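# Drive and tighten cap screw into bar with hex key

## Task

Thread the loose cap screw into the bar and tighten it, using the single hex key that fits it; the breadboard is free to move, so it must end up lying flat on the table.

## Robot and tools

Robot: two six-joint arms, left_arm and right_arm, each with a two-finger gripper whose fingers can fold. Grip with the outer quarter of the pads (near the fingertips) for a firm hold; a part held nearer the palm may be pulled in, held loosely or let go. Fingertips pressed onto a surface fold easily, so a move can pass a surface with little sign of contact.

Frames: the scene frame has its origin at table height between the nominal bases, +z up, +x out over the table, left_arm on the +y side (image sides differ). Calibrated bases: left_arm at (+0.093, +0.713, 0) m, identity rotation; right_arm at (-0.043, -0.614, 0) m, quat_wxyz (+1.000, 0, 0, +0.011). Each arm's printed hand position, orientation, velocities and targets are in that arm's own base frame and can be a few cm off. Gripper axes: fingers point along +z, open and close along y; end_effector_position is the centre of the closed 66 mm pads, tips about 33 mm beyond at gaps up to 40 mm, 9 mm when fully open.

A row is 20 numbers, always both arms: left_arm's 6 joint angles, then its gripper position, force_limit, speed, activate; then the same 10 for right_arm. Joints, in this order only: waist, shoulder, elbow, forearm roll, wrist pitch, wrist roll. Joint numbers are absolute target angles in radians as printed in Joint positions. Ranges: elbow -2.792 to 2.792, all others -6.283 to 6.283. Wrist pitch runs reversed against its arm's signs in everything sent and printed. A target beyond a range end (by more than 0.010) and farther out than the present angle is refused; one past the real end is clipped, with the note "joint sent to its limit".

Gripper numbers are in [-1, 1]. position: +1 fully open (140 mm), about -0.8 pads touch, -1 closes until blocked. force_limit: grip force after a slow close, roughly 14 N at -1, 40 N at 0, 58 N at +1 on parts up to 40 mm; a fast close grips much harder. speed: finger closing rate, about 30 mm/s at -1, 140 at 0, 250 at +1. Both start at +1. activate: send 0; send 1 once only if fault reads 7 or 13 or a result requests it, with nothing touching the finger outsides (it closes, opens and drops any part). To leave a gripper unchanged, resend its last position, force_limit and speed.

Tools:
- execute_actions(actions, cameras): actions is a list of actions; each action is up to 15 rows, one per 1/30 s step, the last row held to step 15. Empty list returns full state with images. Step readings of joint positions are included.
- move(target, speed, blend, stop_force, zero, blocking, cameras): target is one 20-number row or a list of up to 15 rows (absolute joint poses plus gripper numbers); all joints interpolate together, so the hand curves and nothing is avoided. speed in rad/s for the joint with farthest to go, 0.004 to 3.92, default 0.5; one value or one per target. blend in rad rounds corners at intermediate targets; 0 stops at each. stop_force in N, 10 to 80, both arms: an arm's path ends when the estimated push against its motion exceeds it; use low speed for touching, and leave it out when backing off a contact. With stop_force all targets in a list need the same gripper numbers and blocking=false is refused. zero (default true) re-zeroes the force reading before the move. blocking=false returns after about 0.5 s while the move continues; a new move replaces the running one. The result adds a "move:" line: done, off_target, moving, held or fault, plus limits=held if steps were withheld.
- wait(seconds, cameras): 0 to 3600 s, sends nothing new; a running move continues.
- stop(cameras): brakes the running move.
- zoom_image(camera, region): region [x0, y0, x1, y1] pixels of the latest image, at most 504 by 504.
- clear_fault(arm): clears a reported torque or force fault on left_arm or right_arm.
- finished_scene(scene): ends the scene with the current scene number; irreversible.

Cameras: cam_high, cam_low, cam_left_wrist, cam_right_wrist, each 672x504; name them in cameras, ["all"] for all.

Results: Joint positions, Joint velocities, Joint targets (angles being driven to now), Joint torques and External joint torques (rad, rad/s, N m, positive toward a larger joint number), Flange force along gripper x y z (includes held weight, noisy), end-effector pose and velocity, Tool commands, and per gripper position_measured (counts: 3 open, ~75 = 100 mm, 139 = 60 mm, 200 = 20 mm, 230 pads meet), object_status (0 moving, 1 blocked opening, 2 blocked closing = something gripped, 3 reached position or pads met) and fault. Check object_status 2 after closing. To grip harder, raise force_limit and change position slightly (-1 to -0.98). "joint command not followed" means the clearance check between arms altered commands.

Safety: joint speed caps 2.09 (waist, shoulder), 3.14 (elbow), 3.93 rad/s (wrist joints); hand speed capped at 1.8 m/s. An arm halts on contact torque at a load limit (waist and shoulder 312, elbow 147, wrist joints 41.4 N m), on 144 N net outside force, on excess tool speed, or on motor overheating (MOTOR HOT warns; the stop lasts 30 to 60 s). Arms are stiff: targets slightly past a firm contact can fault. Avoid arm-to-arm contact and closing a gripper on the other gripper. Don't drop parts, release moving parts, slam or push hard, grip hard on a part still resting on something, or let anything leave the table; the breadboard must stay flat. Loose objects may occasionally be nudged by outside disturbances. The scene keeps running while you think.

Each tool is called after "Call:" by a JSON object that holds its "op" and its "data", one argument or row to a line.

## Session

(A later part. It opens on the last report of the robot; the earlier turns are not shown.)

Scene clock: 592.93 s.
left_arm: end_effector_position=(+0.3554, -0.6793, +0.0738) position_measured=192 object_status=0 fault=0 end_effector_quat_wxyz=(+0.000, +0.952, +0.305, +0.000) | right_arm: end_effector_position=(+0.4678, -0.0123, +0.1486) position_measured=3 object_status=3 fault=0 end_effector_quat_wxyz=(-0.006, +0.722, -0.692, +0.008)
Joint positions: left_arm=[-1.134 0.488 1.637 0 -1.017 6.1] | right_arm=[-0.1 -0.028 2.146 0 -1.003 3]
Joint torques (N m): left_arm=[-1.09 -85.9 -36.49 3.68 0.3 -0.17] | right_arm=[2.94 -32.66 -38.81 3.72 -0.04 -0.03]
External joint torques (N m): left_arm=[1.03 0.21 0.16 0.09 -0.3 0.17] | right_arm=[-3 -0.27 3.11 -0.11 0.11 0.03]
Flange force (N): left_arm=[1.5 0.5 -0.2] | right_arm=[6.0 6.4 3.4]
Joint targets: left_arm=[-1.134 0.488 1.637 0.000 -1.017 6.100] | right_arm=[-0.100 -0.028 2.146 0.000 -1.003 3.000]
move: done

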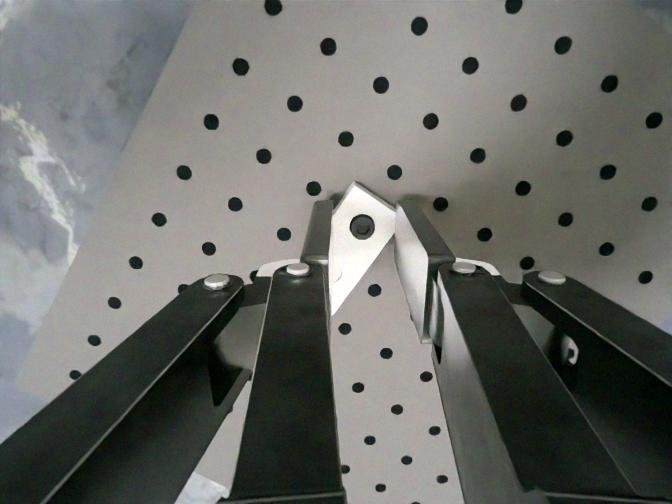

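Call:
{"op": "move", "data": {
  "target": [
    [-1.1338,0.4218,1.03,0,-1.69,6.1,0.2,-0.3,0,0,-0.1,-0.0276,2.1464,0,-1.0028,3,1,-0.3,0,0],
    [0.4113,-0.0731,1.6245,0,-1.5902,1.982,0.2,-0.3,0,0,-0.1,-0.0276,2.1464,0,-1.0028,3,1,-0.3,0,0]
  ],
  "speed": 1.2,
  "blend": [0.1,0],
  "cameras": ["cam_left_wrist","cam_high"]
}}

Call:
{"op": "zoom_image", "data": {
  "camera": "cam_high",
  "region": [400, 40, 672, 300]
}}

Scene clock: 627.47 s.
left_arm: end_effector_position=(+0.4570, +0.2369, +0.4492) position_measured=104 object_status=3 fault=0 end_effector_quat_wxyz=(+0.000, +1.000, +0.000, +0.000) | right_arm: end_effector_position=(+0.4678, -0.0123, +0.1486) position_measured=3 object_status=3 fault=0 end_effector_quat_wxyz=(-0.006, +0.722, -0.692, +0.008)
Joint positions: left_arm=[0.411 -0.073 1.624 0 -1.59 1.982] | right_arm=[-0.1 -0.028 2.146 0 -1.003 3]
Joint torques (N m): left_arm=[-1.37 -37.17 -42.83 4.23 0.4 -0.2] | right_arm=[2.37 -33.31 -38.81 3.66 -0.1 -0.12]
External joint torques (N m): left_arm=[1.38 1.93 0.08 0.14 -0.36 0.2] | right_arm=[-2.44 0.46 3.16 -0.05 0.16 0.12]
Flange force (N): left_arm=[1.4 -4.2 -0.6] | right_arm=[4.7 5.0 4.3]
Joint targets: left_arm=[0.411 -0.073 1.625 0.000 -1.590 1.982] | right_arm=[-0.100 -0.028 2.146 0.000 -1.003 3.000]
move: done
Images, in order (width x height): cam_high 672x504, cam_left_wrist 672x504.

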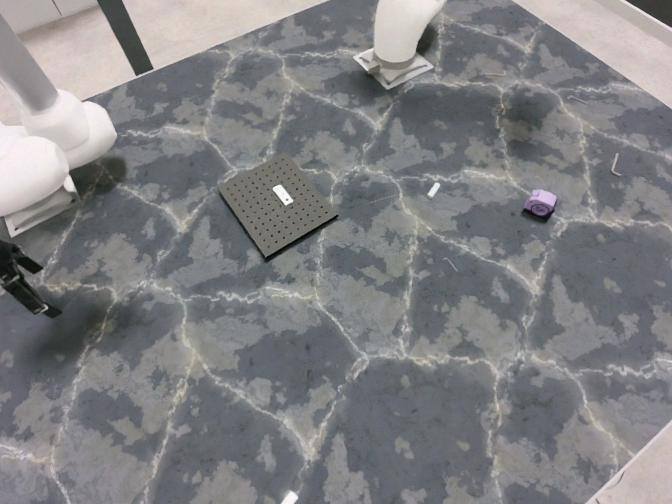

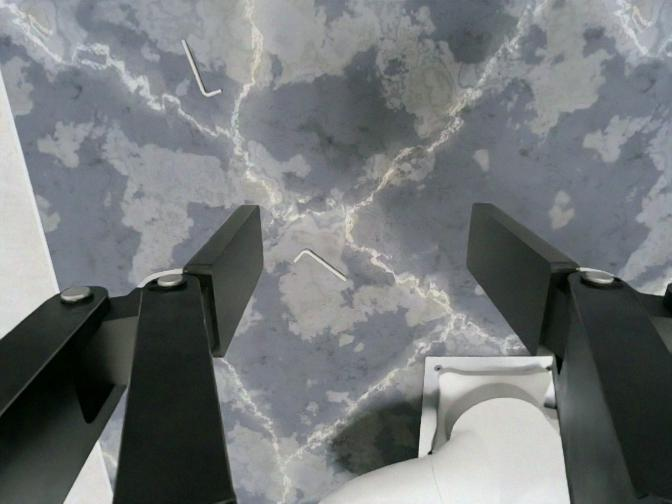

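Scaled by 1.853 from the camera's image (finer frame: 960x720).

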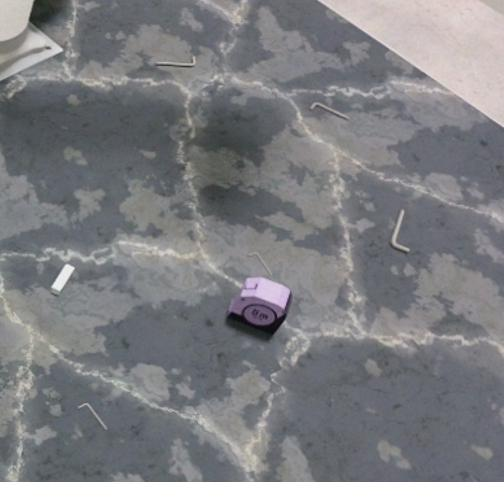

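Call:
{"op": "zoom_image", "data": {
  "camera": "cam_left_wrist",
  "region": [160, 20, 250, 110]
}}

Call:
{"op": "zoom_image", "data": {
  "camera": "cam_left_wrist",
  "region": [275, 220, 365, 310]
}}

Scaled by 5.600 from the camera's image (finer frame: 960x720).

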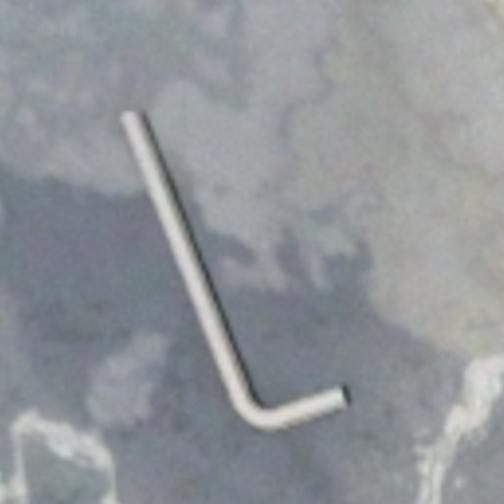

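Scaled by 5.600 from the camera's image (finer frame: 960x720).

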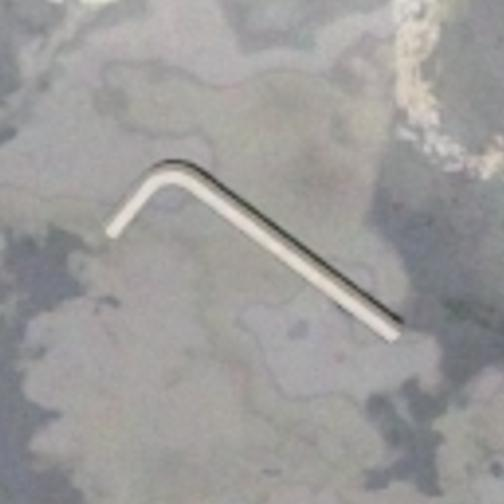

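Call:
{"op": "move", "data": {
  "target": [0.8379,-0.1974,2.0007,0,-1.3383,2.4087,1,-0.3,0,0,-0.1,-0.0276,2.1464,0,-1.0028,3,1,-0.3,0,0],
  "speed": 0.8,
  "cameras": ["cam_left_wrist"]
}}

Scene clock: 660.77 s.
left_arm: end_effector_position=(+0.2570, +0.3370, +0.2992) position_measured=3 object_status=3 fault=0 end_effector_quat_wxyz=(+0.000, +1.000, +0.000, +0.000) | right_arm: end_effector_position=(+0.4678, -0.0123, +0.1486) position_measured=3 object_status=3 fault=0 end_effector_quat_wxyz=(-0.006, +0.722, -0.692, +0.008)
Joint positions: left_arm=[0.838 -0.197 2.001 0 -1.338 2.409] | right_arm=[-0.1 -0.028 2.146 0 -1.003 3]
Joint torques (N m): left_arm=[-0.38 -23.93 -41.27 4.11 0.39 0.11] | right_arm=[1.84 -33.24 -38.48 3.68 -0.08 -0.12]
External joint torques (N m): left_arm=[0.4 2.74 -0.37 0.13 -0.36 -0.11] | right_arm=[-1.84 0.16 2.77 -0.07 0.15 0.12]
Flange force (N): left_arm=[2.6 -4.5 -0.1] | right_arm=[3.4 4.7 3.5]
Joint targets: left_arm=[0.838 -0.197 2.001 0.000 -1.338 2.409] | right_arm=[-0.100 -0.028 2.146 0.000 -1.003 3.000]
move: done

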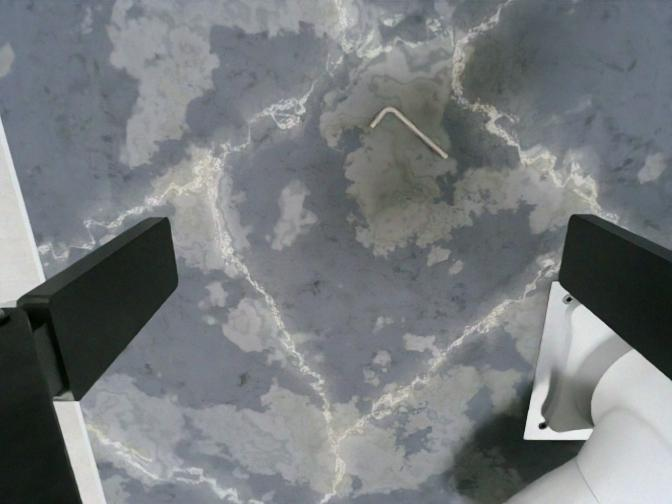

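Call:
{"op": "zoom_image", "data": {
  "camera": "cam_left_wrist",
  "region": [360, 85, 460, 185]
}}

Scaled by 5.040 from the camera's image (finer frame: 960x720).

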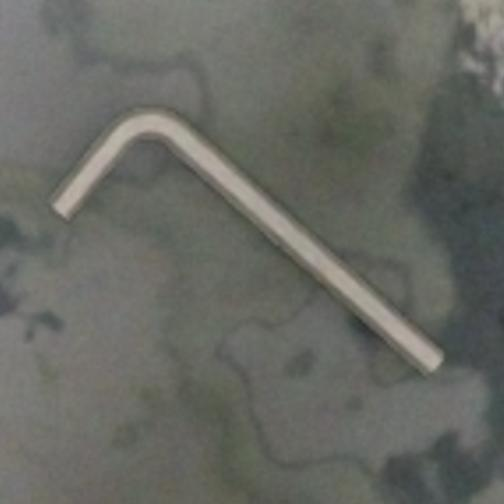

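Call:
{"op": "move", "data": {
  "target": [0.6841,-0.1349,2.3043,0,-0.9722,-1.803,-0.3,-0.3,0,0,-0.1,-0.0276,2.1464,0,-1.0028,3,1,-0.3,0,0],
  "speed": 1.2,
  "cameras": ["cam_left_wrist"]
}}

Scene clock: 723.37 s.
left_arm: end_effector_position=(+0.2715, +0.2659, +0.1194) position_measured=167 object_status=3 fault=0 end_effector_quat_wxyz=(+0.000, -0.442, +0.897, +0.000) | right_arm: end_effector_position=(+0.4678, -0.0123, +0.1486) position_measured=3 object_status=3 fault=0 end_effector_quat_wxyz=(-0.006, +0.722, -0.692, +0.008)
Joint positions: left_arm=[0.684 -0.135 2.304 0 -0.972 -1.803] | right_arm=[-0.1 -0.028 2.146 0 -1.003 3]
Joint torques (N m): left_arm=[-0.5 -22.97 -35.13 3.49 0.29 0.09] | right_arm=[2.37 -33.83 -38.89 3.56 -0.06 0]
External joint torques (N m): left_arm=[0.57 1.7 -0.08 0.12 -0.33 -0.09] | right_arm=[-2.34 0.66 3.25 0.06 0.12 0]
Flange force (N): left_arm=[-3.3 0.8 1.2] | right_arm=[4.7 4.8 4.5]
Joint targets: left_arm=[0.684 -0.135 2.304 0.000 -0.972 -1.803] | right_arm=[-0.100 -0.028 2.146 0.000 -1.003 3.000]
move: done

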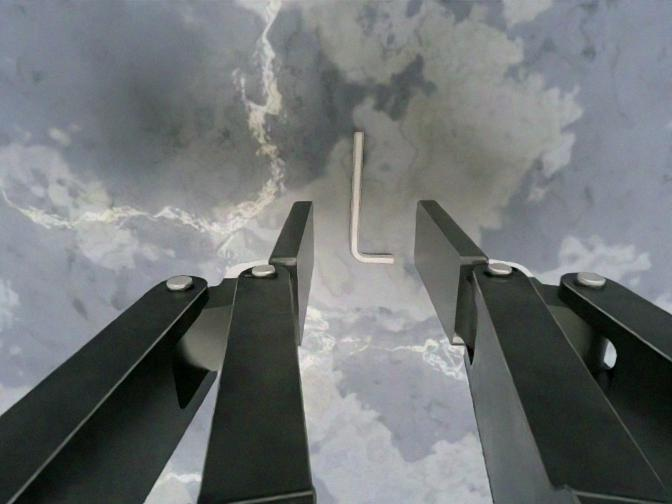

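Call:
{"op": "move", "data": {
  "target": [
    [0.6841,-0.0092,2.393,0,-0.7578,-1.78,-0.3,-0.3,0,0,-0.1,-0.0276,2.1464,0,-1.0028,3,1,-0.3,0,0],
    [0.6841,-0.0092,2.393,0,-0.7578,-1.78,-1,0,-1,0,-0.1,-0.0276,2.1464,0,-1.0028,3,1,-0.3,0,0]
  ],
  "speed": 0.2,
  "cameras": ["cam_left_wrist"]
}}

Scene clock: 735.63 s.
left_arm: end_effector_position=(+0.2715, +0.2659, +0.0339) position_measured=225 object_status=0 fault=0 end_effector_quat_wxyz=(+0.000, -0.432, +0.902, +0.000) | right_arm: end_effector_position=(+0.4678, -0.0123, +0.1486) position_measured=3 object_status=3 fault=0 end_effector_quat_wxyz=(-0.006, +0.722, -0.692, +0.008)
Joint positions: left_arm=[0.684 -0.009 2.393 0 -0.758 -1.78] | right_arm=[-0.1 -0.028 2.146 0 -1.003 3]
Joint torques (N m): left_arm=[-0.25 -24.49 -25.46 3.14 1.3 -0.07] | right_arm=[2.72 -33.59 -38.78 3.67 0.01 -0.05]
External joint torques (N m): left_arm=[0.42 -4.22 -3.84 -0.13 -1.35 0.07] | right_arm=[-2.79 0.73 3.1 -0.06 0.06 0.05]
Flange force (N): left_arm=[0.5 1.4 -14.3] | right_arm=[5.6 4.6 4.3]
Joint targets: left_arm=[0.684 -0.009 2.393 0.000 -0.758 -1.780] | right_arm=[-0.100 -0.028 2.146 0.000 -1.003 3.000]
move: done

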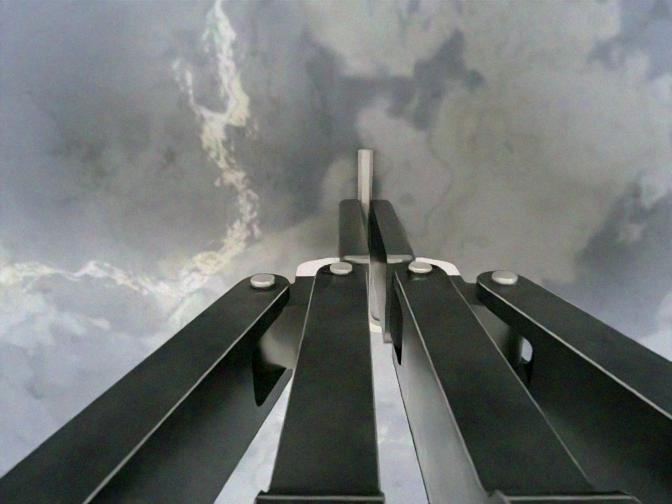

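Call:
{"op": "move", "data": {
  "target": [
    [0.6841,-0.1349,2.3043,0,-0.9722,-1.78,-1,0,-1,0,-0.1,-0.0276,2.1464,0,-1.0028,3,-0.3,0,0,0],
    [-0.2,-0.2,2.2,0,-0.4,-1.5708,-1,0,-1,0,-0.1,-0.0276,2.1464,0,-1.0028,-1,-0.3,0,0,0],
    [-1.15,0.2121,2.321,0,0.9623,-1.5708,-1,0,-1,0,-0.1,-0.2,1.8,0,-1.3,-4.302,-0.3,0,0,0]
  ],
  "speed": [0.3,1,0.8],
  "blend": [0.05,0.1,0]
}}

Call:
{"op": "move", "data": {
  "target": [-1.15,0.2121,2.321,0,0.9623,-1.5708,-1,0,-1,0,0.8092,0.3674,1.1127,0,-1.6615,-4.302,-0.35,0,0,0],
  "speed": 0.8,
  "cameras": ["all"]
}}

Call:
{"op": "zoom_image", "data": {
  "camera": "cam_right_wrist",
  "region": [270, 150, 450, 330]
}}

Call:
{"op": "zoom_image", "data": {
  "camera": "cam_low",
  "region": [150, 80, 350, 230]
}}

Scene clock: 769.77 s.
left_arm: end_effector_position=(+0.3512, -0.7002, +0.2999) position_measured=225 object_status=2 fault=0 end_effector_quat_wxyz=(+0.593, +0.385, +0.593, -0.385) | right_arm: end_effector_position=(+0.5160, -0.0171, +0.4209) position_measured=167 object_status=3 fault=0 end_effector_quat_wxyz=(-0.019, +0.961, -0.251, +0.119)
Joint positions: left_arm=[-1.15 0.212 2.321 0 0.962 -1.571] | right_arm=[-0.1 -0.2 1.8 0 -1.3 -4.302]
Joint torques (N m): left_arm=[-0.89 -50.95 -27.58 2.5 3.07 -0.14] | right_arm=[2.42 -21.97 -45.68 4.43 0.54 -0.06]
External joint torques (N m): left_arm=[0.53 1.7 0.34 0.03 -0.25 0.14] | right_arm=[-2.34 -0.27 3.32 -0.18 0.16 0.06]
Flange force (N): left_arm=[2.7 1.2 1.7] | right_arm=[-3.3 7.5 4.8]
Joint targets: left_arm=[-1.150 0.212 2.321 0.000 0.962 -1.571] | right_arm=[-0.100 -0.200 1.800 0.000 -1.300 -4.302]
move: done; blend cut to 0 rad at target 1

Scene clock: 771.47 s.
left_arm: end_effector_position=(+0.3512, -0.7002, +0.2999) position_measured=225 object_status=2 fault=0 end_effector_quat_wxyz=(+0.593, +0.385, +0.593, -0.385) | right_arm: end_effector_position=(+0.5129, +0.5878, +0.4493) position_measured=173 object_status=3 fault=0 end_effector_quat_wxyz=(+0.000, +0.980, +0.198, +0.000)
Joint positions: left_arm=[-1.15 0.212 2.321 0 0.962 -1.571] | right_arm=[0.809 0.367 1.113 0 -1.661 -4.302]
Joint torques (N m): left_arm=[-0.84 -50.59 -27.47 2.47 3.09 -0.09] | right_arm=[2.04 -80.33 -44.28 4.33 -0.06 -0.02]
External joint torques (N m): left_arm=[0.65 1.18 0.17 0.05 -0.26 0.09] | right_arm=[-2.32 1.97 2.87 -0.11 0.11 0.02]
Flange force (N): left_arm=[1.6 1.5 1.3] | right_arm=[-2.2 4.3 5.7]
Joint targets: left_arm=[-1.150 0.212 2.321 0.000 0.962 -1.571] | right_arm=[0.809 0.367 1.113 0.000 -1.661 -4.302]
move: done

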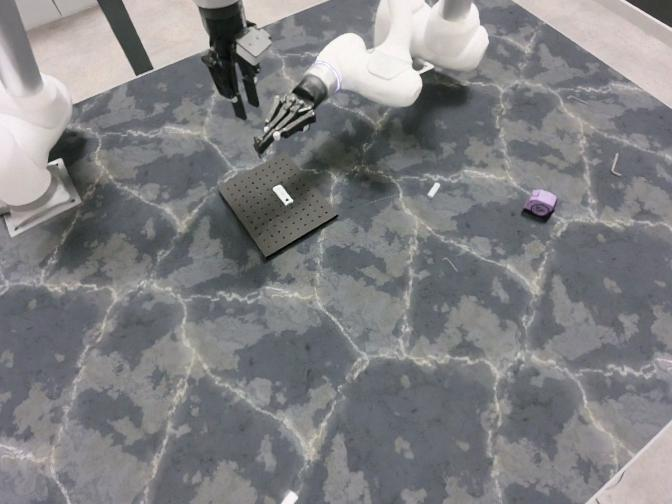

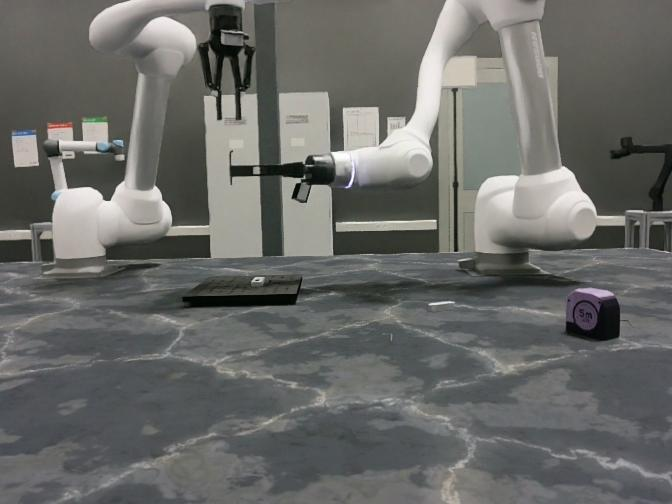

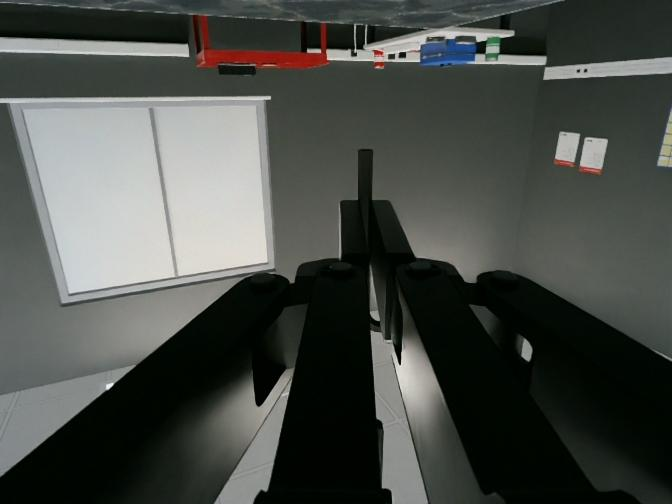

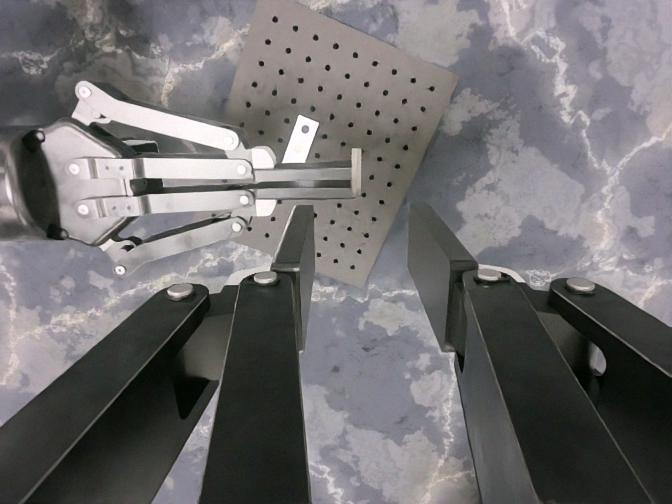

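Scaled by 2.800 from the camera's image (finer frame: 960x720).

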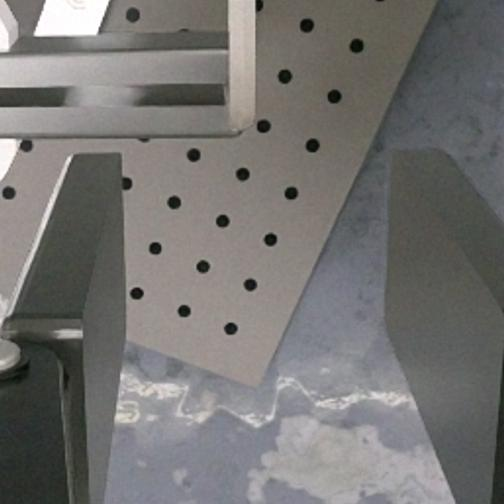

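Scaled by 2.520 from the camera's image (finer frame: 960x720).

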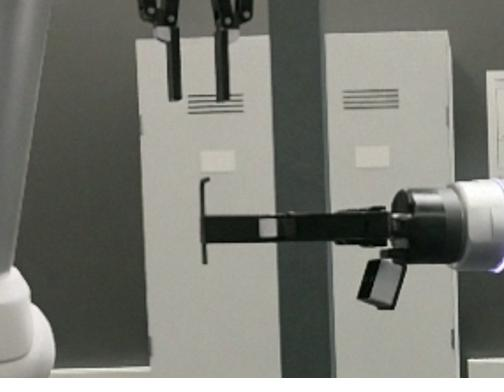

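Call:
{"op": "move", "data": {
  "target": [-1.15,0.2121,2.321,0,0.9623,-1.5708,-1,0,-1,0,0.8088,0.3623,1.263,0,-1.5163,-4.302,-0.35,0,0,0],
  "speed": 0.2,
  "cameras": ["cam_right_wrist"]
}}

Call:
{"op": "zoom_image", "data": {
  "camera": "cam_right_wrist",
  "region": [270, 150, 450, 330]
}}

Scene clock: 794.63 s.
left_arm: end_effector_position=(+0.3512, -0.7002, +0.2999) position_measured=225 object_status=2 fault=0 end_effector_quat_wxyz=(+0.593, +0.385, +0.593, -0.385) | right_arm: end_effector_position=(+0.5121, +0.5866, +0.3693) position_measured=173 object_status=3 fault=0 end_effector_quat_wxyz=(+0.000, +0.980, +0.198, +0.000)
Joint positions: left_arm=[-1.15 0.212 2.321 0 0.962 -1.571] | right_arm=[0.809 0.362 1.263 0 -1.516 -4.302]
Joint torques (N m): left_arm=[-0.78 -50.67 -27.51 2.48 3.05 -0.14] | right_arm=[2.67 -78.74 -44.14 4.29 -0.22 -0.09]
External joint torques (N m): left_arm=[0.62 1.28 0.26 0.03 -0.22 0.14] | right_arm=[-2.45 0.73 2.61 -0.05 0.26 0.09]
Flange force (N): left_arm=[1.9 1.3 1.3] | right_arm=[-3.4 5.0 4.9]
Joint targets: left_arm=[-1.150 0.212 2.321 0.000 0.962 -1.571] | right_arm=[0.809 0.362 1.263 0.000 -1.516 -4.302]
move: done

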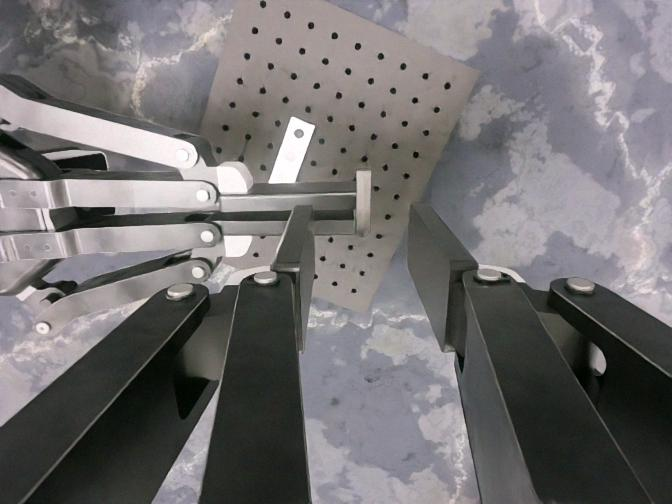

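Scaled by 2.800 from the camera's image (finer frame: 960x720).

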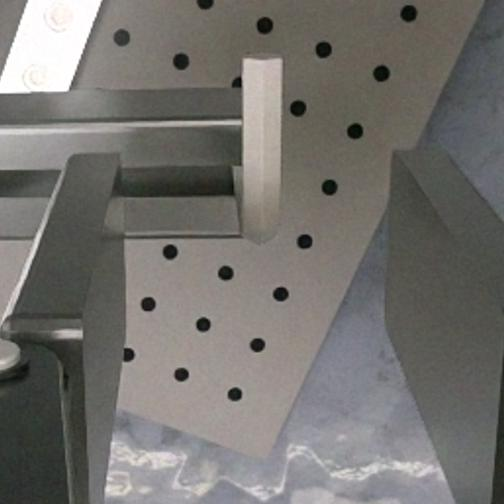

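Call:
{"op": "move", "data": {
  "target": [-1.15,0.2121,2.321,0,0.9623,-1.5708,-1,0,-1,0,0.8088,0.3623,1.263,0,-1.5163,-4.302,-1,1,-1,0],
  "speed": 0.2
}}

Call:
{"op": "move", "data": {
  "target": [-1.15,0.2121,2.321,0,0.9623,-1.5708,-0.5,0,-1,0,0.8088,0.3623,1.263,0,-1.5163,-4.302,-1,1,-1,0],
  "speed": 0.2,
  "cameras": ["cam_right_wrist","cam_low"]
}}

Call:
{"op": "zoom_image", "data": {
  "camera": "cam_right_wrist",
  "region": [270, 150, 450, 330]
}}

Call:
{"op": "zoom_image", "data": {
  "camera": "cam_low",
  "region": [180, 100, 300, 200]
}}

Scene clock: 805.13 s.
left_arm: end_effector_position=(+0.3512, -0.7002, +0.2999) position_measured=225 object_status=2 fault=0 end_effector_quat_wxyz=(+0.593, +0.385, +0.593, -0.385) | right_arm: end_effector_position=(+0.5121, +0.5866, +0.3693) position_measured=227 object_status=0 fault=0 end_effector_quat_wxyz=(+0.000, +0.980, +0.198, +0.000)
Joint positions: left_arm=[-1.15 0.212 2.321 0 0.962 -1.571] | right_arm=[0.809 0.362 1.263 0 -1.516 -4.302]
Joint torques (N m): left_arm=[-1.25 -52.81 -30.03 2.59 4.01 -0.14] | right_arm=[4.09 -76.5 -43.65 4.91 0.31 -0.14]
External joint torques (N m): left_arm=[1.12 3.36 2.76 -0.07 -1.18 0.14] | right_arm=[-3.89 -1.8 2.07 -0.67 -0.27 0.14]
Flange force (N): left_arm=[4.9 2.1 -0.1] | right_arm=[-5.0 7.8 2.8]
Joint targets: left_arm=[-1.150 0.212 2.321 0.000 0.962 -1.571] | right_arm=[0.809 0.362 1.263 0.000 -1.516 -4.302]
move: done

Scene clock: 806.10 s.
left_arm: end_effector_position=(+0.3512, -0.7002, +0.2999) position_measured=192 object_status=0 fault=0 end_effector_quat_wxyz=(+0.593, +0.385, +0.593, -0.385) | right_arm: end_effector_position=(+0.5121, +0.5866, +0.3693) position_measured=227 object_status=2 fault=0 end_effector_quat_wxyz=(+0.000, +0.980, +0.198, +0.000)
Joint positions: left_arm=[-1.15 0.212 2.321 0 0.962 -1.571] | right_arm=[0.809 0.362 1.263 0 -1.516 -4.302]
Joint torques (N m): left_arm=[-0.85 -50.65 -27.49 2.5 2.97 -0.13] | right_arm=[2.26 -79.34 -45.07 4.34 -0.11 -0.02]
External joint torques (N m): left_arm=[0.74 1.28 0.27 0.01 -0.15 0.13] | right_arm=[-2.25 1.22 3.43 -0.08 0.16 0.02]
Flange force (N): left_arm=[2.1 1.5 1.2] | right_arm=[-4.4 5.3 6.1]
Joint targets: left_arm=[-1.150 0.212 2.321 0.000 0.962 -1.571] | right_arm=[0.809 0.362 1.263 0.000 -1.516 -4.302]
move: done
Images, in order (width x height): cam_low 672x504, cam_right_wrist 672x504.

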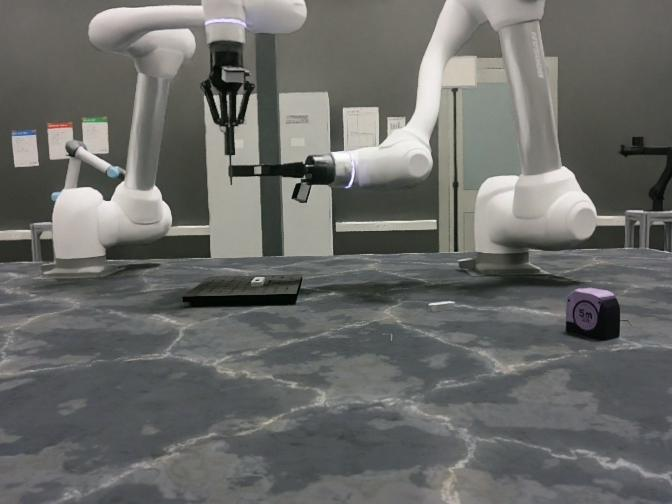

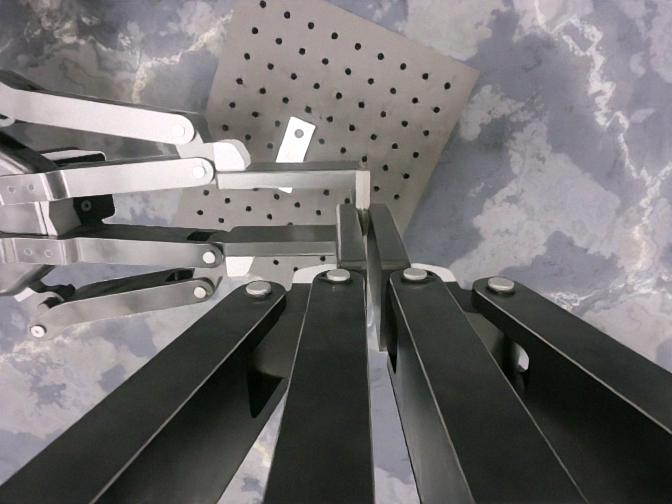

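Scaled by 2.800 from the camera's image (finer frame: 960x720).

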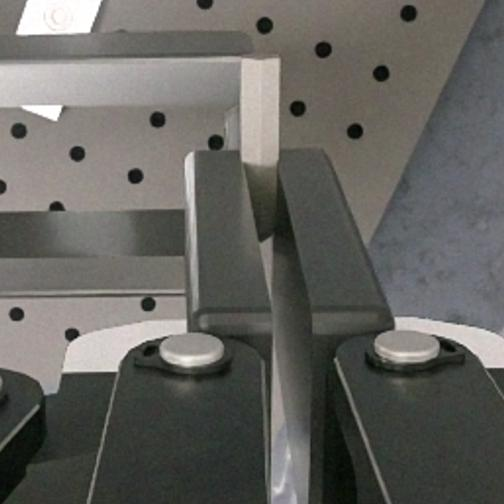

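Scaled by 4.200 from the camera's image (finer frame: 960x720).

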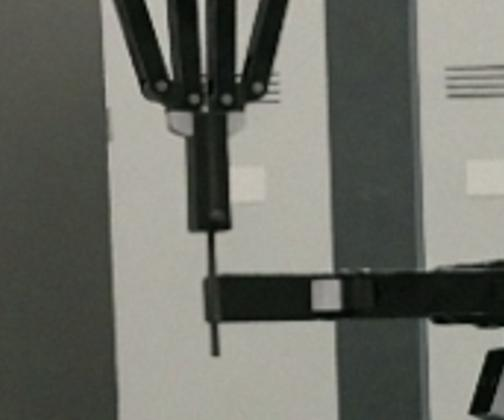

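Call:
{"op": "move", "data": {
  "target": [-1.15,0.2121,2.321,0,0.9623,-1.5708,-0.5,0,-1,0,0.8092,0.3674,1.1127,0,-1.6615,-4.302,-1,1,-1,0],
  "speed": 0.3
}}

Call:
{"op": "move", "data": {
  "target": [
    [-0.7,-0.2,2.3,0,0.1,-1.5708,-0.5,0,-1,0,0.8092,0.3674,1.1127,0,-1.6615,-4.302,-1,1,-1,0],
    [-0.2,-0.2,2.2,0,-0.6,-1.5708,-0.5,0,-1,0,0.8575,0.41,1.2,0,-1.5316,-6,-1,1,-1,0],
    [-0.2,-0.2,2.2,0,-0.6,-1.5708,-0.5,0,-1,0,0.8575,0.496,1.4643,0,-1.1813,-6,-1,1,-1,0]
  ],
  "speed": 0.8,
  "cameras": ["cam_right_wrist","cam_low","cam_high"]
}}

Call:
{"op": "zoom_image", "data": {
  "camera": "cam_right_wrist",
  "region": [300, 130, 420, 250]
}}

Call:
{"op": "zoom_image", "data": {
  "camera": "cam_low",
  "region": [210, 200, 310, 300]
}}

Scene clock: 832.17 s.
left_arm: end_effector_position=(+0.3512, -0.7002, +0.2999) position_measured=192 object_status=3 fault=0 end_effector_quat_wxyz=(+0.593, +0.385, +0.593, -0.385) | right_arm: end_effector_position=(+0.5129, +0.5879, +0.4492) position_measured=227 object_status=2 fault=0 end_effector_quat_wxyz=(+0.000, +0.980, +0.198, +0.000)
Joint positions: left_arm=[-1.15 0.212 2.321 0 0.962 -1.571] | right_arm=[0.809 0.367 1.113 0 -1.661 -4.302]
Joint torques (N m): left_arm=[-0.8 -50.3 -27.49 2.49 3.01 -0.1] | right_arm=[2.35 -79.12 -44.68 4.32 0.25 -0.01]
External joint torques (N m): left_arm=[0.75 0.86 0.26 0.01 -0.18 0.1] | right_arm=[-2.04 0.41 3.21 -0.08 -0.21 0.01]
Flange force (N): left_arm=[1.3 1.6 0.7] | right_arm=[-5.4 5.5 6.0]
Joint targets: left_arm=[-1.150 0.212 2.321 0.000 0.962 -1.571] | right_arm=[0.809 0.367 1.113 0.000 -1.661 -4.302]
move: done

Scene clock: 837.33 s.
left_arm: end_effector_position=(+0.5523, -0.0768, +0.2426) position_measured=192 object_status=3 fault=0 end_effector_quat_wxyz=(+0.266, +0.096, +0.959, -0.027) | right_arm: end_effector_position=(+0.5054, +0.6368, +0.1531) position_measured=227 object_status=2 fault=0 end_effector_quat_wxyz=(+0.000, +0.478, +0.878, +0.000)
Joint positions: left_arm=[-0.2 -0.2 2.2 0 -0.6 -1.571] | right_arm=[0.858 0.496 1.464 0 -1.181 -6]
Joint torques (N m): left_arm=[-0.46 -21.29 -40.18 3.89 1.67 -0.12] | right_arm=[3.08 -88.47 -42.97 4.14 -0.15 -0.07]
External joint torques (N m): left_arm=[0.5 1.77 -0.07 0.1 -0.25 0.12] | right_arm=[-2.99 0.49 4.26 -0.12 0.17 0.07]
Flange force (N): left_arm=[-2.3 1.8 2.4] | right_arm=[-6.5 -8.0 4.7]
Joint targets: left_arm=[-0.200 -0.200 2.200 0.000 -0.600 -1.571] | right_arm=[0.858 0.496 1.464 0.000 -1.181 -6.000]
move: done
Images, in order (width x height): cam_high 672x504, cam_low 672x504, cam_right_wrist 672x504.

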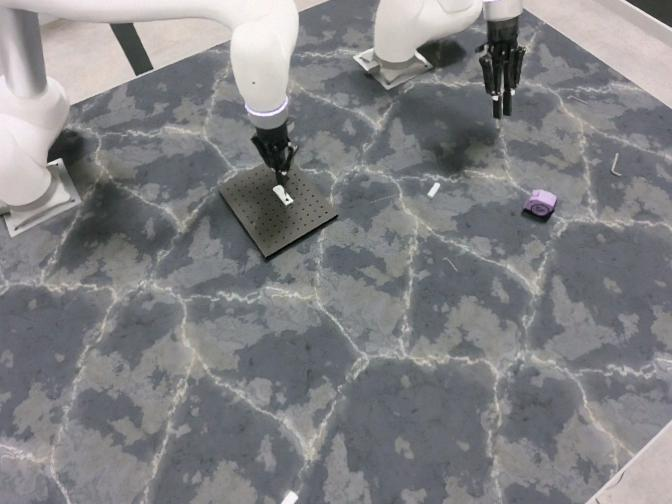

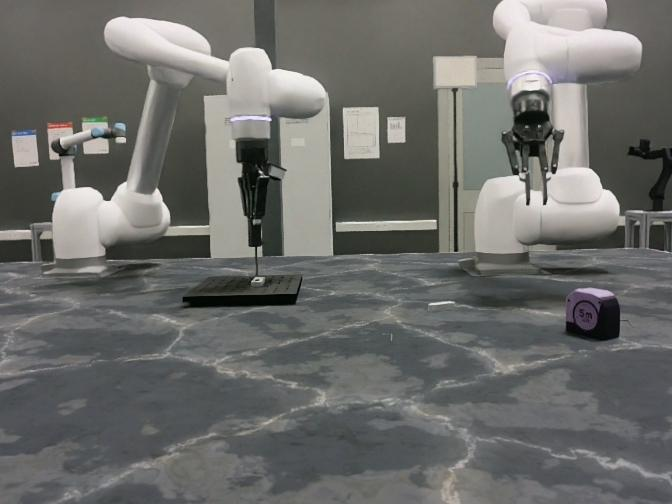

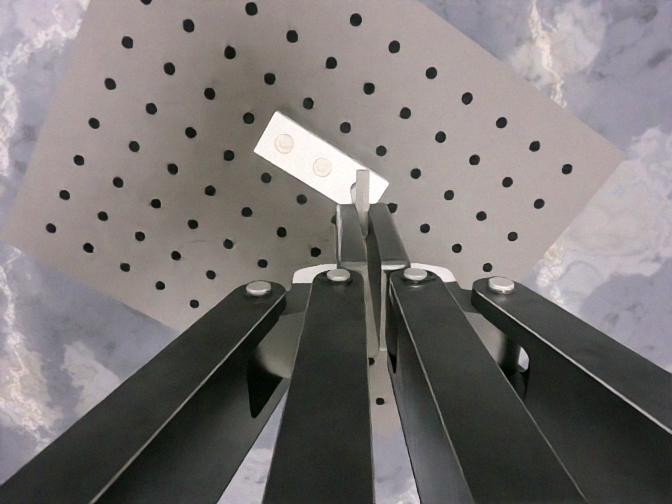

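Scaled by 4.200 from the camera's image (finer frame: 960x720).

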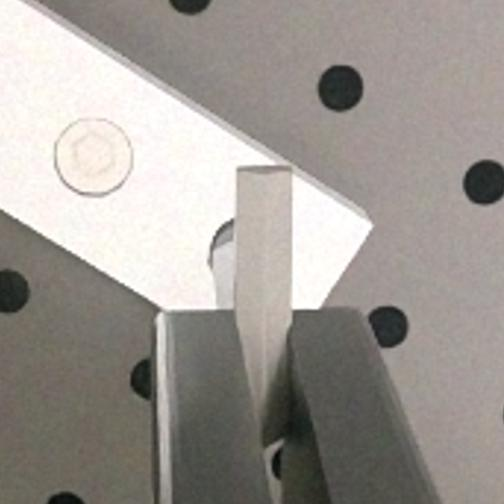

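Scaled by 5.040 from the camera's image (finer frame: 960x720).

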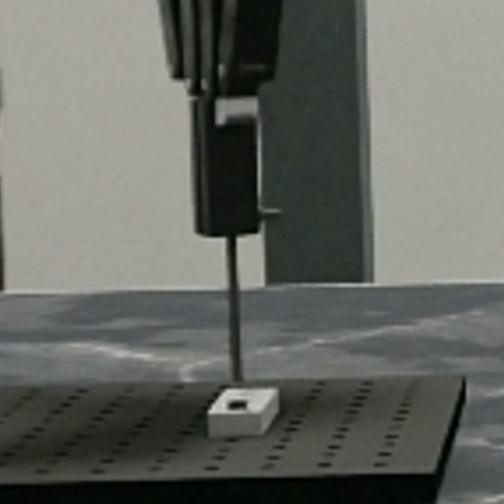

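Call:
{"op": "move", "data": {
  "target": [-1.1338,-0.0703,2.55,0,0.4729,1.5708,0.2,0,0,0,0.8575,0.496,1.4643,0,-1.1813,-6,-1,1,-1,0],
  "speed": 0.8,
  "cameras": ["cam_left_wrist"]
}}

Call:
{"op": "zoom_image", "data": {
  "camera": "cam_left_wrist",
  "region": [286, 180, 436, 330]
}}

Scene clock: 875.53 s.
left_arm: end_effector_position=(+0.2858, -0.5303, +0.1896) position_measured=104 object_status=3 fault=0 end_effector_quat_wxyz=(+0.289, +0.711, -0.453, +0.453) | right_arm: end_effector_position=(+0.5054, +0.6368, +0.1530) position_measured=227 object_status=2 fault=0 end_effector_quat_wxyz=(+0.000, +0.478, +0.878, +0.000)
Joint positions: left_arm=[-1.134 -0.07 2.55 0 0.473 1.571] | right_arm=[0.858 0.496 1.464 0 -1.181 -6]
Joint torques (N m): left_arm=[-0.9 -23.14 -28.87 2.68 2.79 0.03] | right_arm=[2.42 -88.45 -41.9 4.06 -0.12 -0.06]
External joint torques (N m): left_arm=[0.81 1.8 0.02 0.02 -0.23 -0.03] | right_arm=[-1.99 1.36 3.64 -0.08 0.13 0.06]
Flange force (N): left_arm=[0.0 0.0 0.0] | right_arm=[-4.4 -5.6 4.6]
Joint targets: left_arm=[-1.134 -0.070 2.550 0.000 0.473 1.571] | right_arm=[0.858 0.496 1.464 0.000 -1.181 -6.000]
move: done

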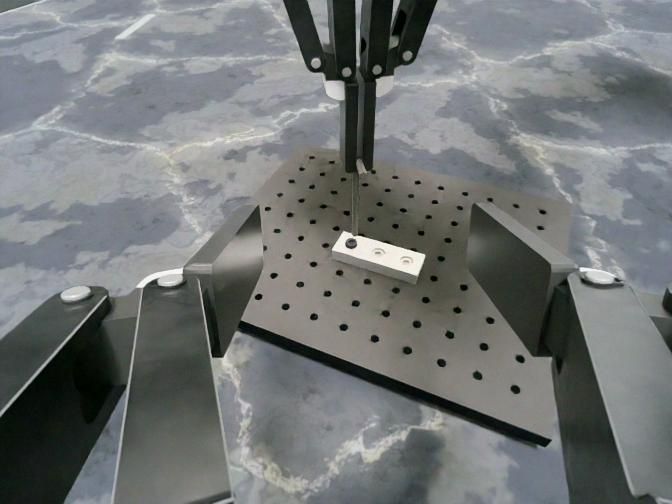

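Scaled by 3.360 from the camera's image (finer frame: 960x720).

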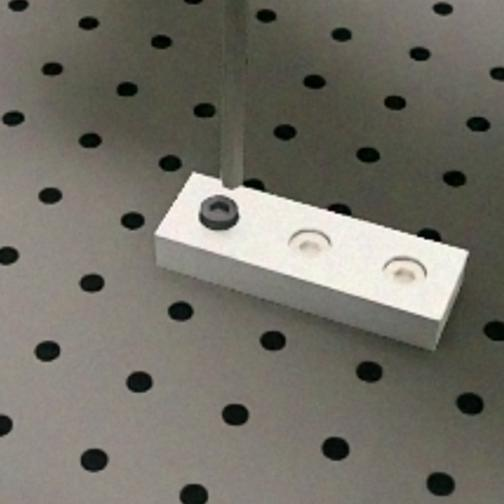

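Call:
{"op": "move", "data": {
  "target": [-1.1338,-0.0703,2.55,0,0.4729,1.5708,0.2,0,0,0,0.8534,0.5026,1.4638,0,-1.1752,-6,-1,1,-1,0],
  "speed": 0.1,
  "cameras": ["cam_left_wrist","cam_low"]
}}

Call:
{"op": "zoom_image", "data": {
  "camera": "cam_left_wrist",
  "region": [326, 200, 386, 260]
}}

Call:
{"op": "zoom_image", "data": {
  "camera": "cam_low",
  "region": [230, 250, 290, 300]
}}

Scene clock: 892.87 s.
left_arm: end_effector_position=(+0.2858, -0.5303, +0.1896) position_measured=104 object_status=3 fault=0 end_effector_quat_wxyz=(+0.289, +0.711, -0.453, +0.453) | right_arm: end_effector_position=(+0.5094, +0.6364, +0.1479) position_measured=227 object_status=2 fault=0 end_effector_quat_wxyz=(+0.000, +0.480, +0.877, +0.000)
Joint positions: left_arm=[-1.134 -0.07 2.55 0 0.473 1.571] | right_arm=[0.853 0.503 1.464 0 -1.175 -6]
Joint torques (N m): left_arm=[-0.57 -23.46 -28.81 2.66 2.77 -0.11] | right_arm=[3.58 -88.82 -41.95 4.12 -0.12 -0.07]
External joint torques (N m): left_arm=[0.49 2.04 -0.05 0.04 -0.2 0.11] | right_arm=[-3.49 0.89 3.6 -0.14 0.14 0.07]
Flange force (N): left_arm=[0.0 0.0 0.0] | right_arm=[-6.4 -5.8 4.2]
Joint targets: left_arm=[-1.134 -0.070 2.550 0.000 0.473 1.571] | right_arm=[0.853 0.503 1.464 0.000 -1.175 -6.000]
move: done
Images, in order (width x height): cam_low 672x504, cam_left_wrist 672x504.

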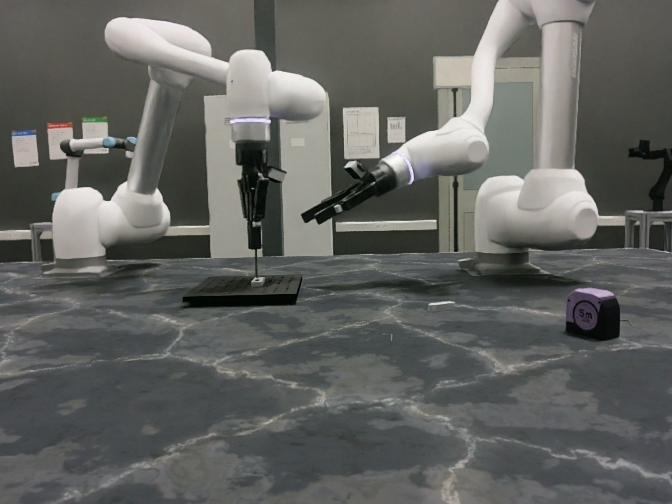

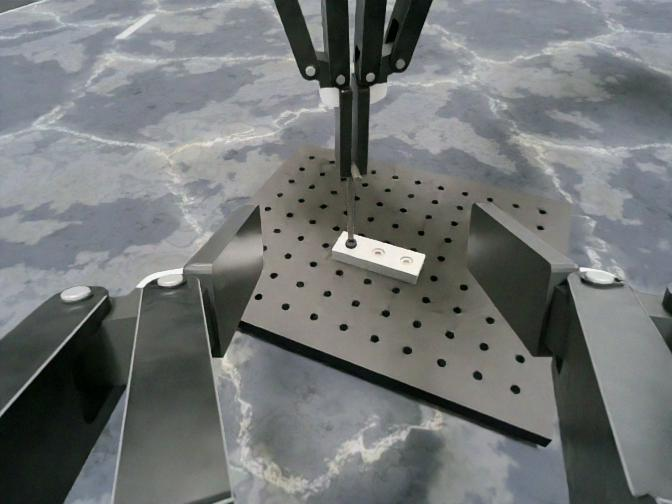

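Scaled by 8.400 from the camera's image (finer frame: 960x720).

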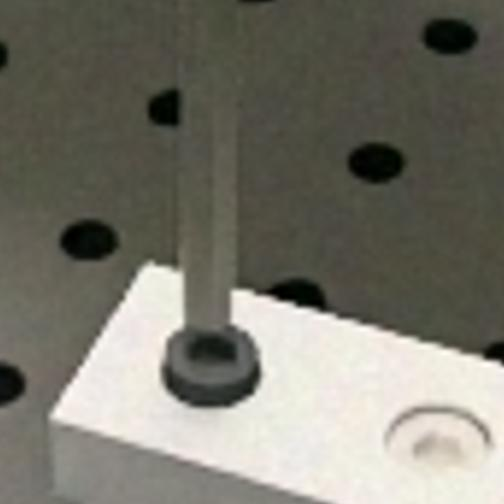

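Scaled by 8.400 from the camera's image (finer frame: 960x720).

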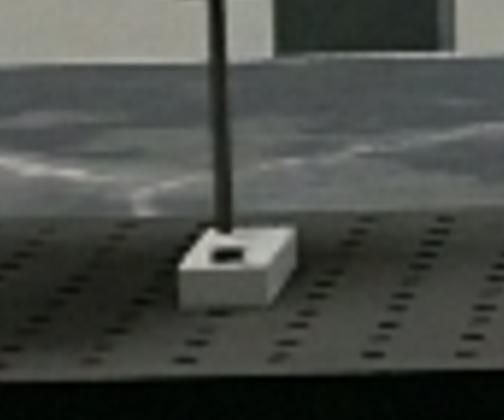

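Call:
{"op": "move", "data": {
  "target": [-1.1338,-0.0703,2.55,0,0.4729,1.5708,0.2,0,0,0,0.8531,0.5036,1.468,0,-1.17,-6,-1,1,-1,0],
  "speed": 0.05,
  "stop_force": 12,
  "cameras": ["cam_left_wrist"]
}}

Call:
{"op": "zoom_image", "data": {
  "camera": "cam_left_wrist",
  "region": [326, 200, 386, 260]
}}

Scene clock: 907.57 s.
left_arm: end_effector_position=(+0.2858, -0.5303, +0.1896) position_measured=104 object_status=3 fault=0 end_effector_quat_wxyz=(+0.289, +0.711, -0.453, +0.453) | right_arm: end_effector_position=(+0.5093, +0.6358, +0.1449) position_measured=227 object_status=2 fault=0 end_effector_quat_wxyz=(+0.000, +0.480, +0.877, +0.000)
Joint positions: left_arm=[-1.134 -0.07 2.55 0 0.473 1.571] | right_arm=[0.853 0.504 1.468 0 -1.17 -6]
Joint torques (N m): left_arm=[-1.21 -23.24 -29.04 2.68 2.8 -0.12] | right_arm=[2.7 -89.11 -41.6 4.03 -0.06 -0.01]
External joint torques (N m): left_arm=[1.12 1.89 0.21 0.02 -0.23 0.12] | right_arm=[-2.27 0.56 3.14 -0.03 0.08 0.01]
Flange force (N): left_arm=[0.0 0.0 0.0] | right_arm=[-4.8 -5.5 3.4]
Joint targets: left_arm=[-1.134 -0.070 2.550 0.000 0.473 1.571] | right_arm=[0.853 0.504 1.468 0.000 -1.170 -6.000]
move: done

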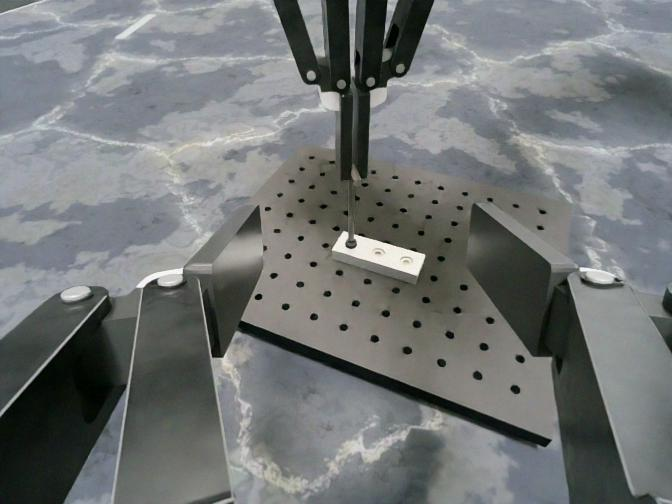

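Scaled by 8.400 from the camera's image (finer frame: 960x720).

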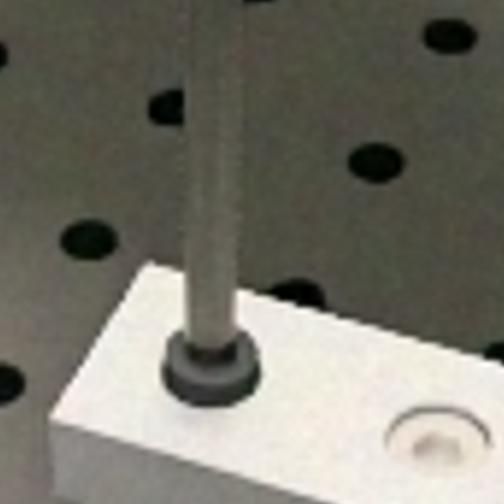

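Call:
{"op": "move", "data": {
  "target": [-1.1338,-0.0703,2.55,0,0.4729,1.5708,0.2,0,0,0,0.8531,0.508,1.4748,0,-1.1588,-6,-1,1,-1,0],
  "speed": 0.01,
  "stop_force": 10,
  "cameras": ["cam_left_wrist"]
}}

Call:
{"op": "zoom_image", "data": {
  "camera": "cam_left_wrist",
  "region": [326, 200, 386, 260]
}}

Scene clock: 917.40 s.
left_arm: end_effector_position=(+0.2858, -0.5303, +0.1896) position_measured=104 object_status=3 fault=0 end_effector_quat_wxyz=(+0.289, +0.711, -0.453, +0.453) | right_arm: end_effector_position=(+0.5093, +0.6359, +0.1428) position_measured=227 object_status=2 fault=0 end_effector_quat_wxyz=(+0.000, +0.480, +0.877, +0.000)
Joint positions: left_arm=[-1.134 -0.07 2.55 0 0.473 1.571] | right_arm=[0.853 0.505 1.47 0 -1.166 -6]
Joint torques (N m): left_arm=[-0.86 -23.2 -29.06 2.61 2.76 -0.15] | right_arm=[2.03 -74.14 -32.17 3.53 -0.03 -0.06]
External joint torques (N m): left_arm=[0.68 1.97 0.22 0.1 -0.19 0.15] | right_arm=[-1.67 -14.46 -6.15 0.45 0.04 0.06]
Flange force (N): left_arm=[0.0 0.0 0.0] | right_arm=[-4.2 -6.2 -14.9]
Joint targets: left_arm=[-1.134 -0.070 2.550 0.000 0.473 1.571] | right_arm=[0.853 0.505 1.470 0.000 -1.166 -6.000]
move: contact (right_arm)

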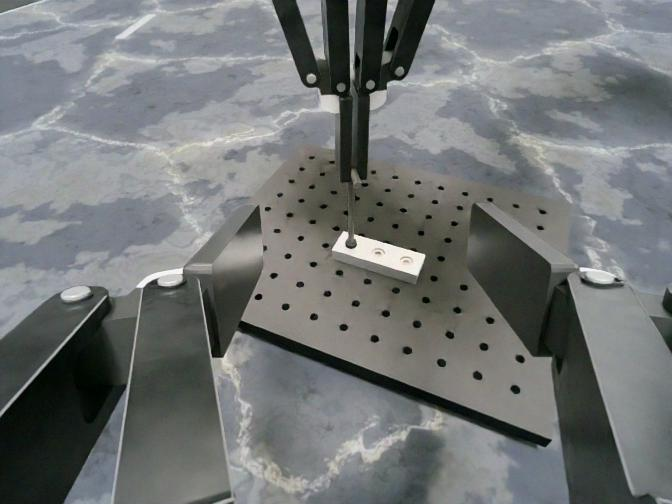

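Scaled by 8.400 from the camera's image (finer frame: 960x720).

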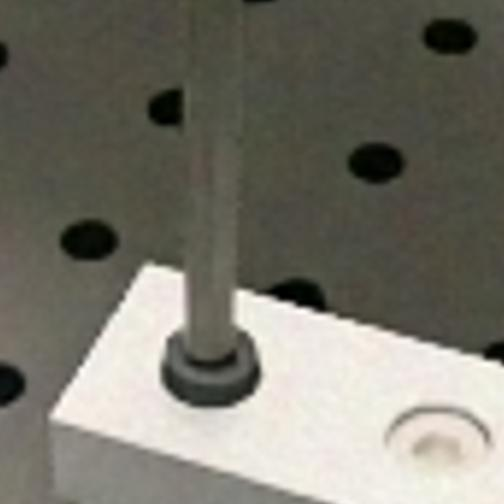

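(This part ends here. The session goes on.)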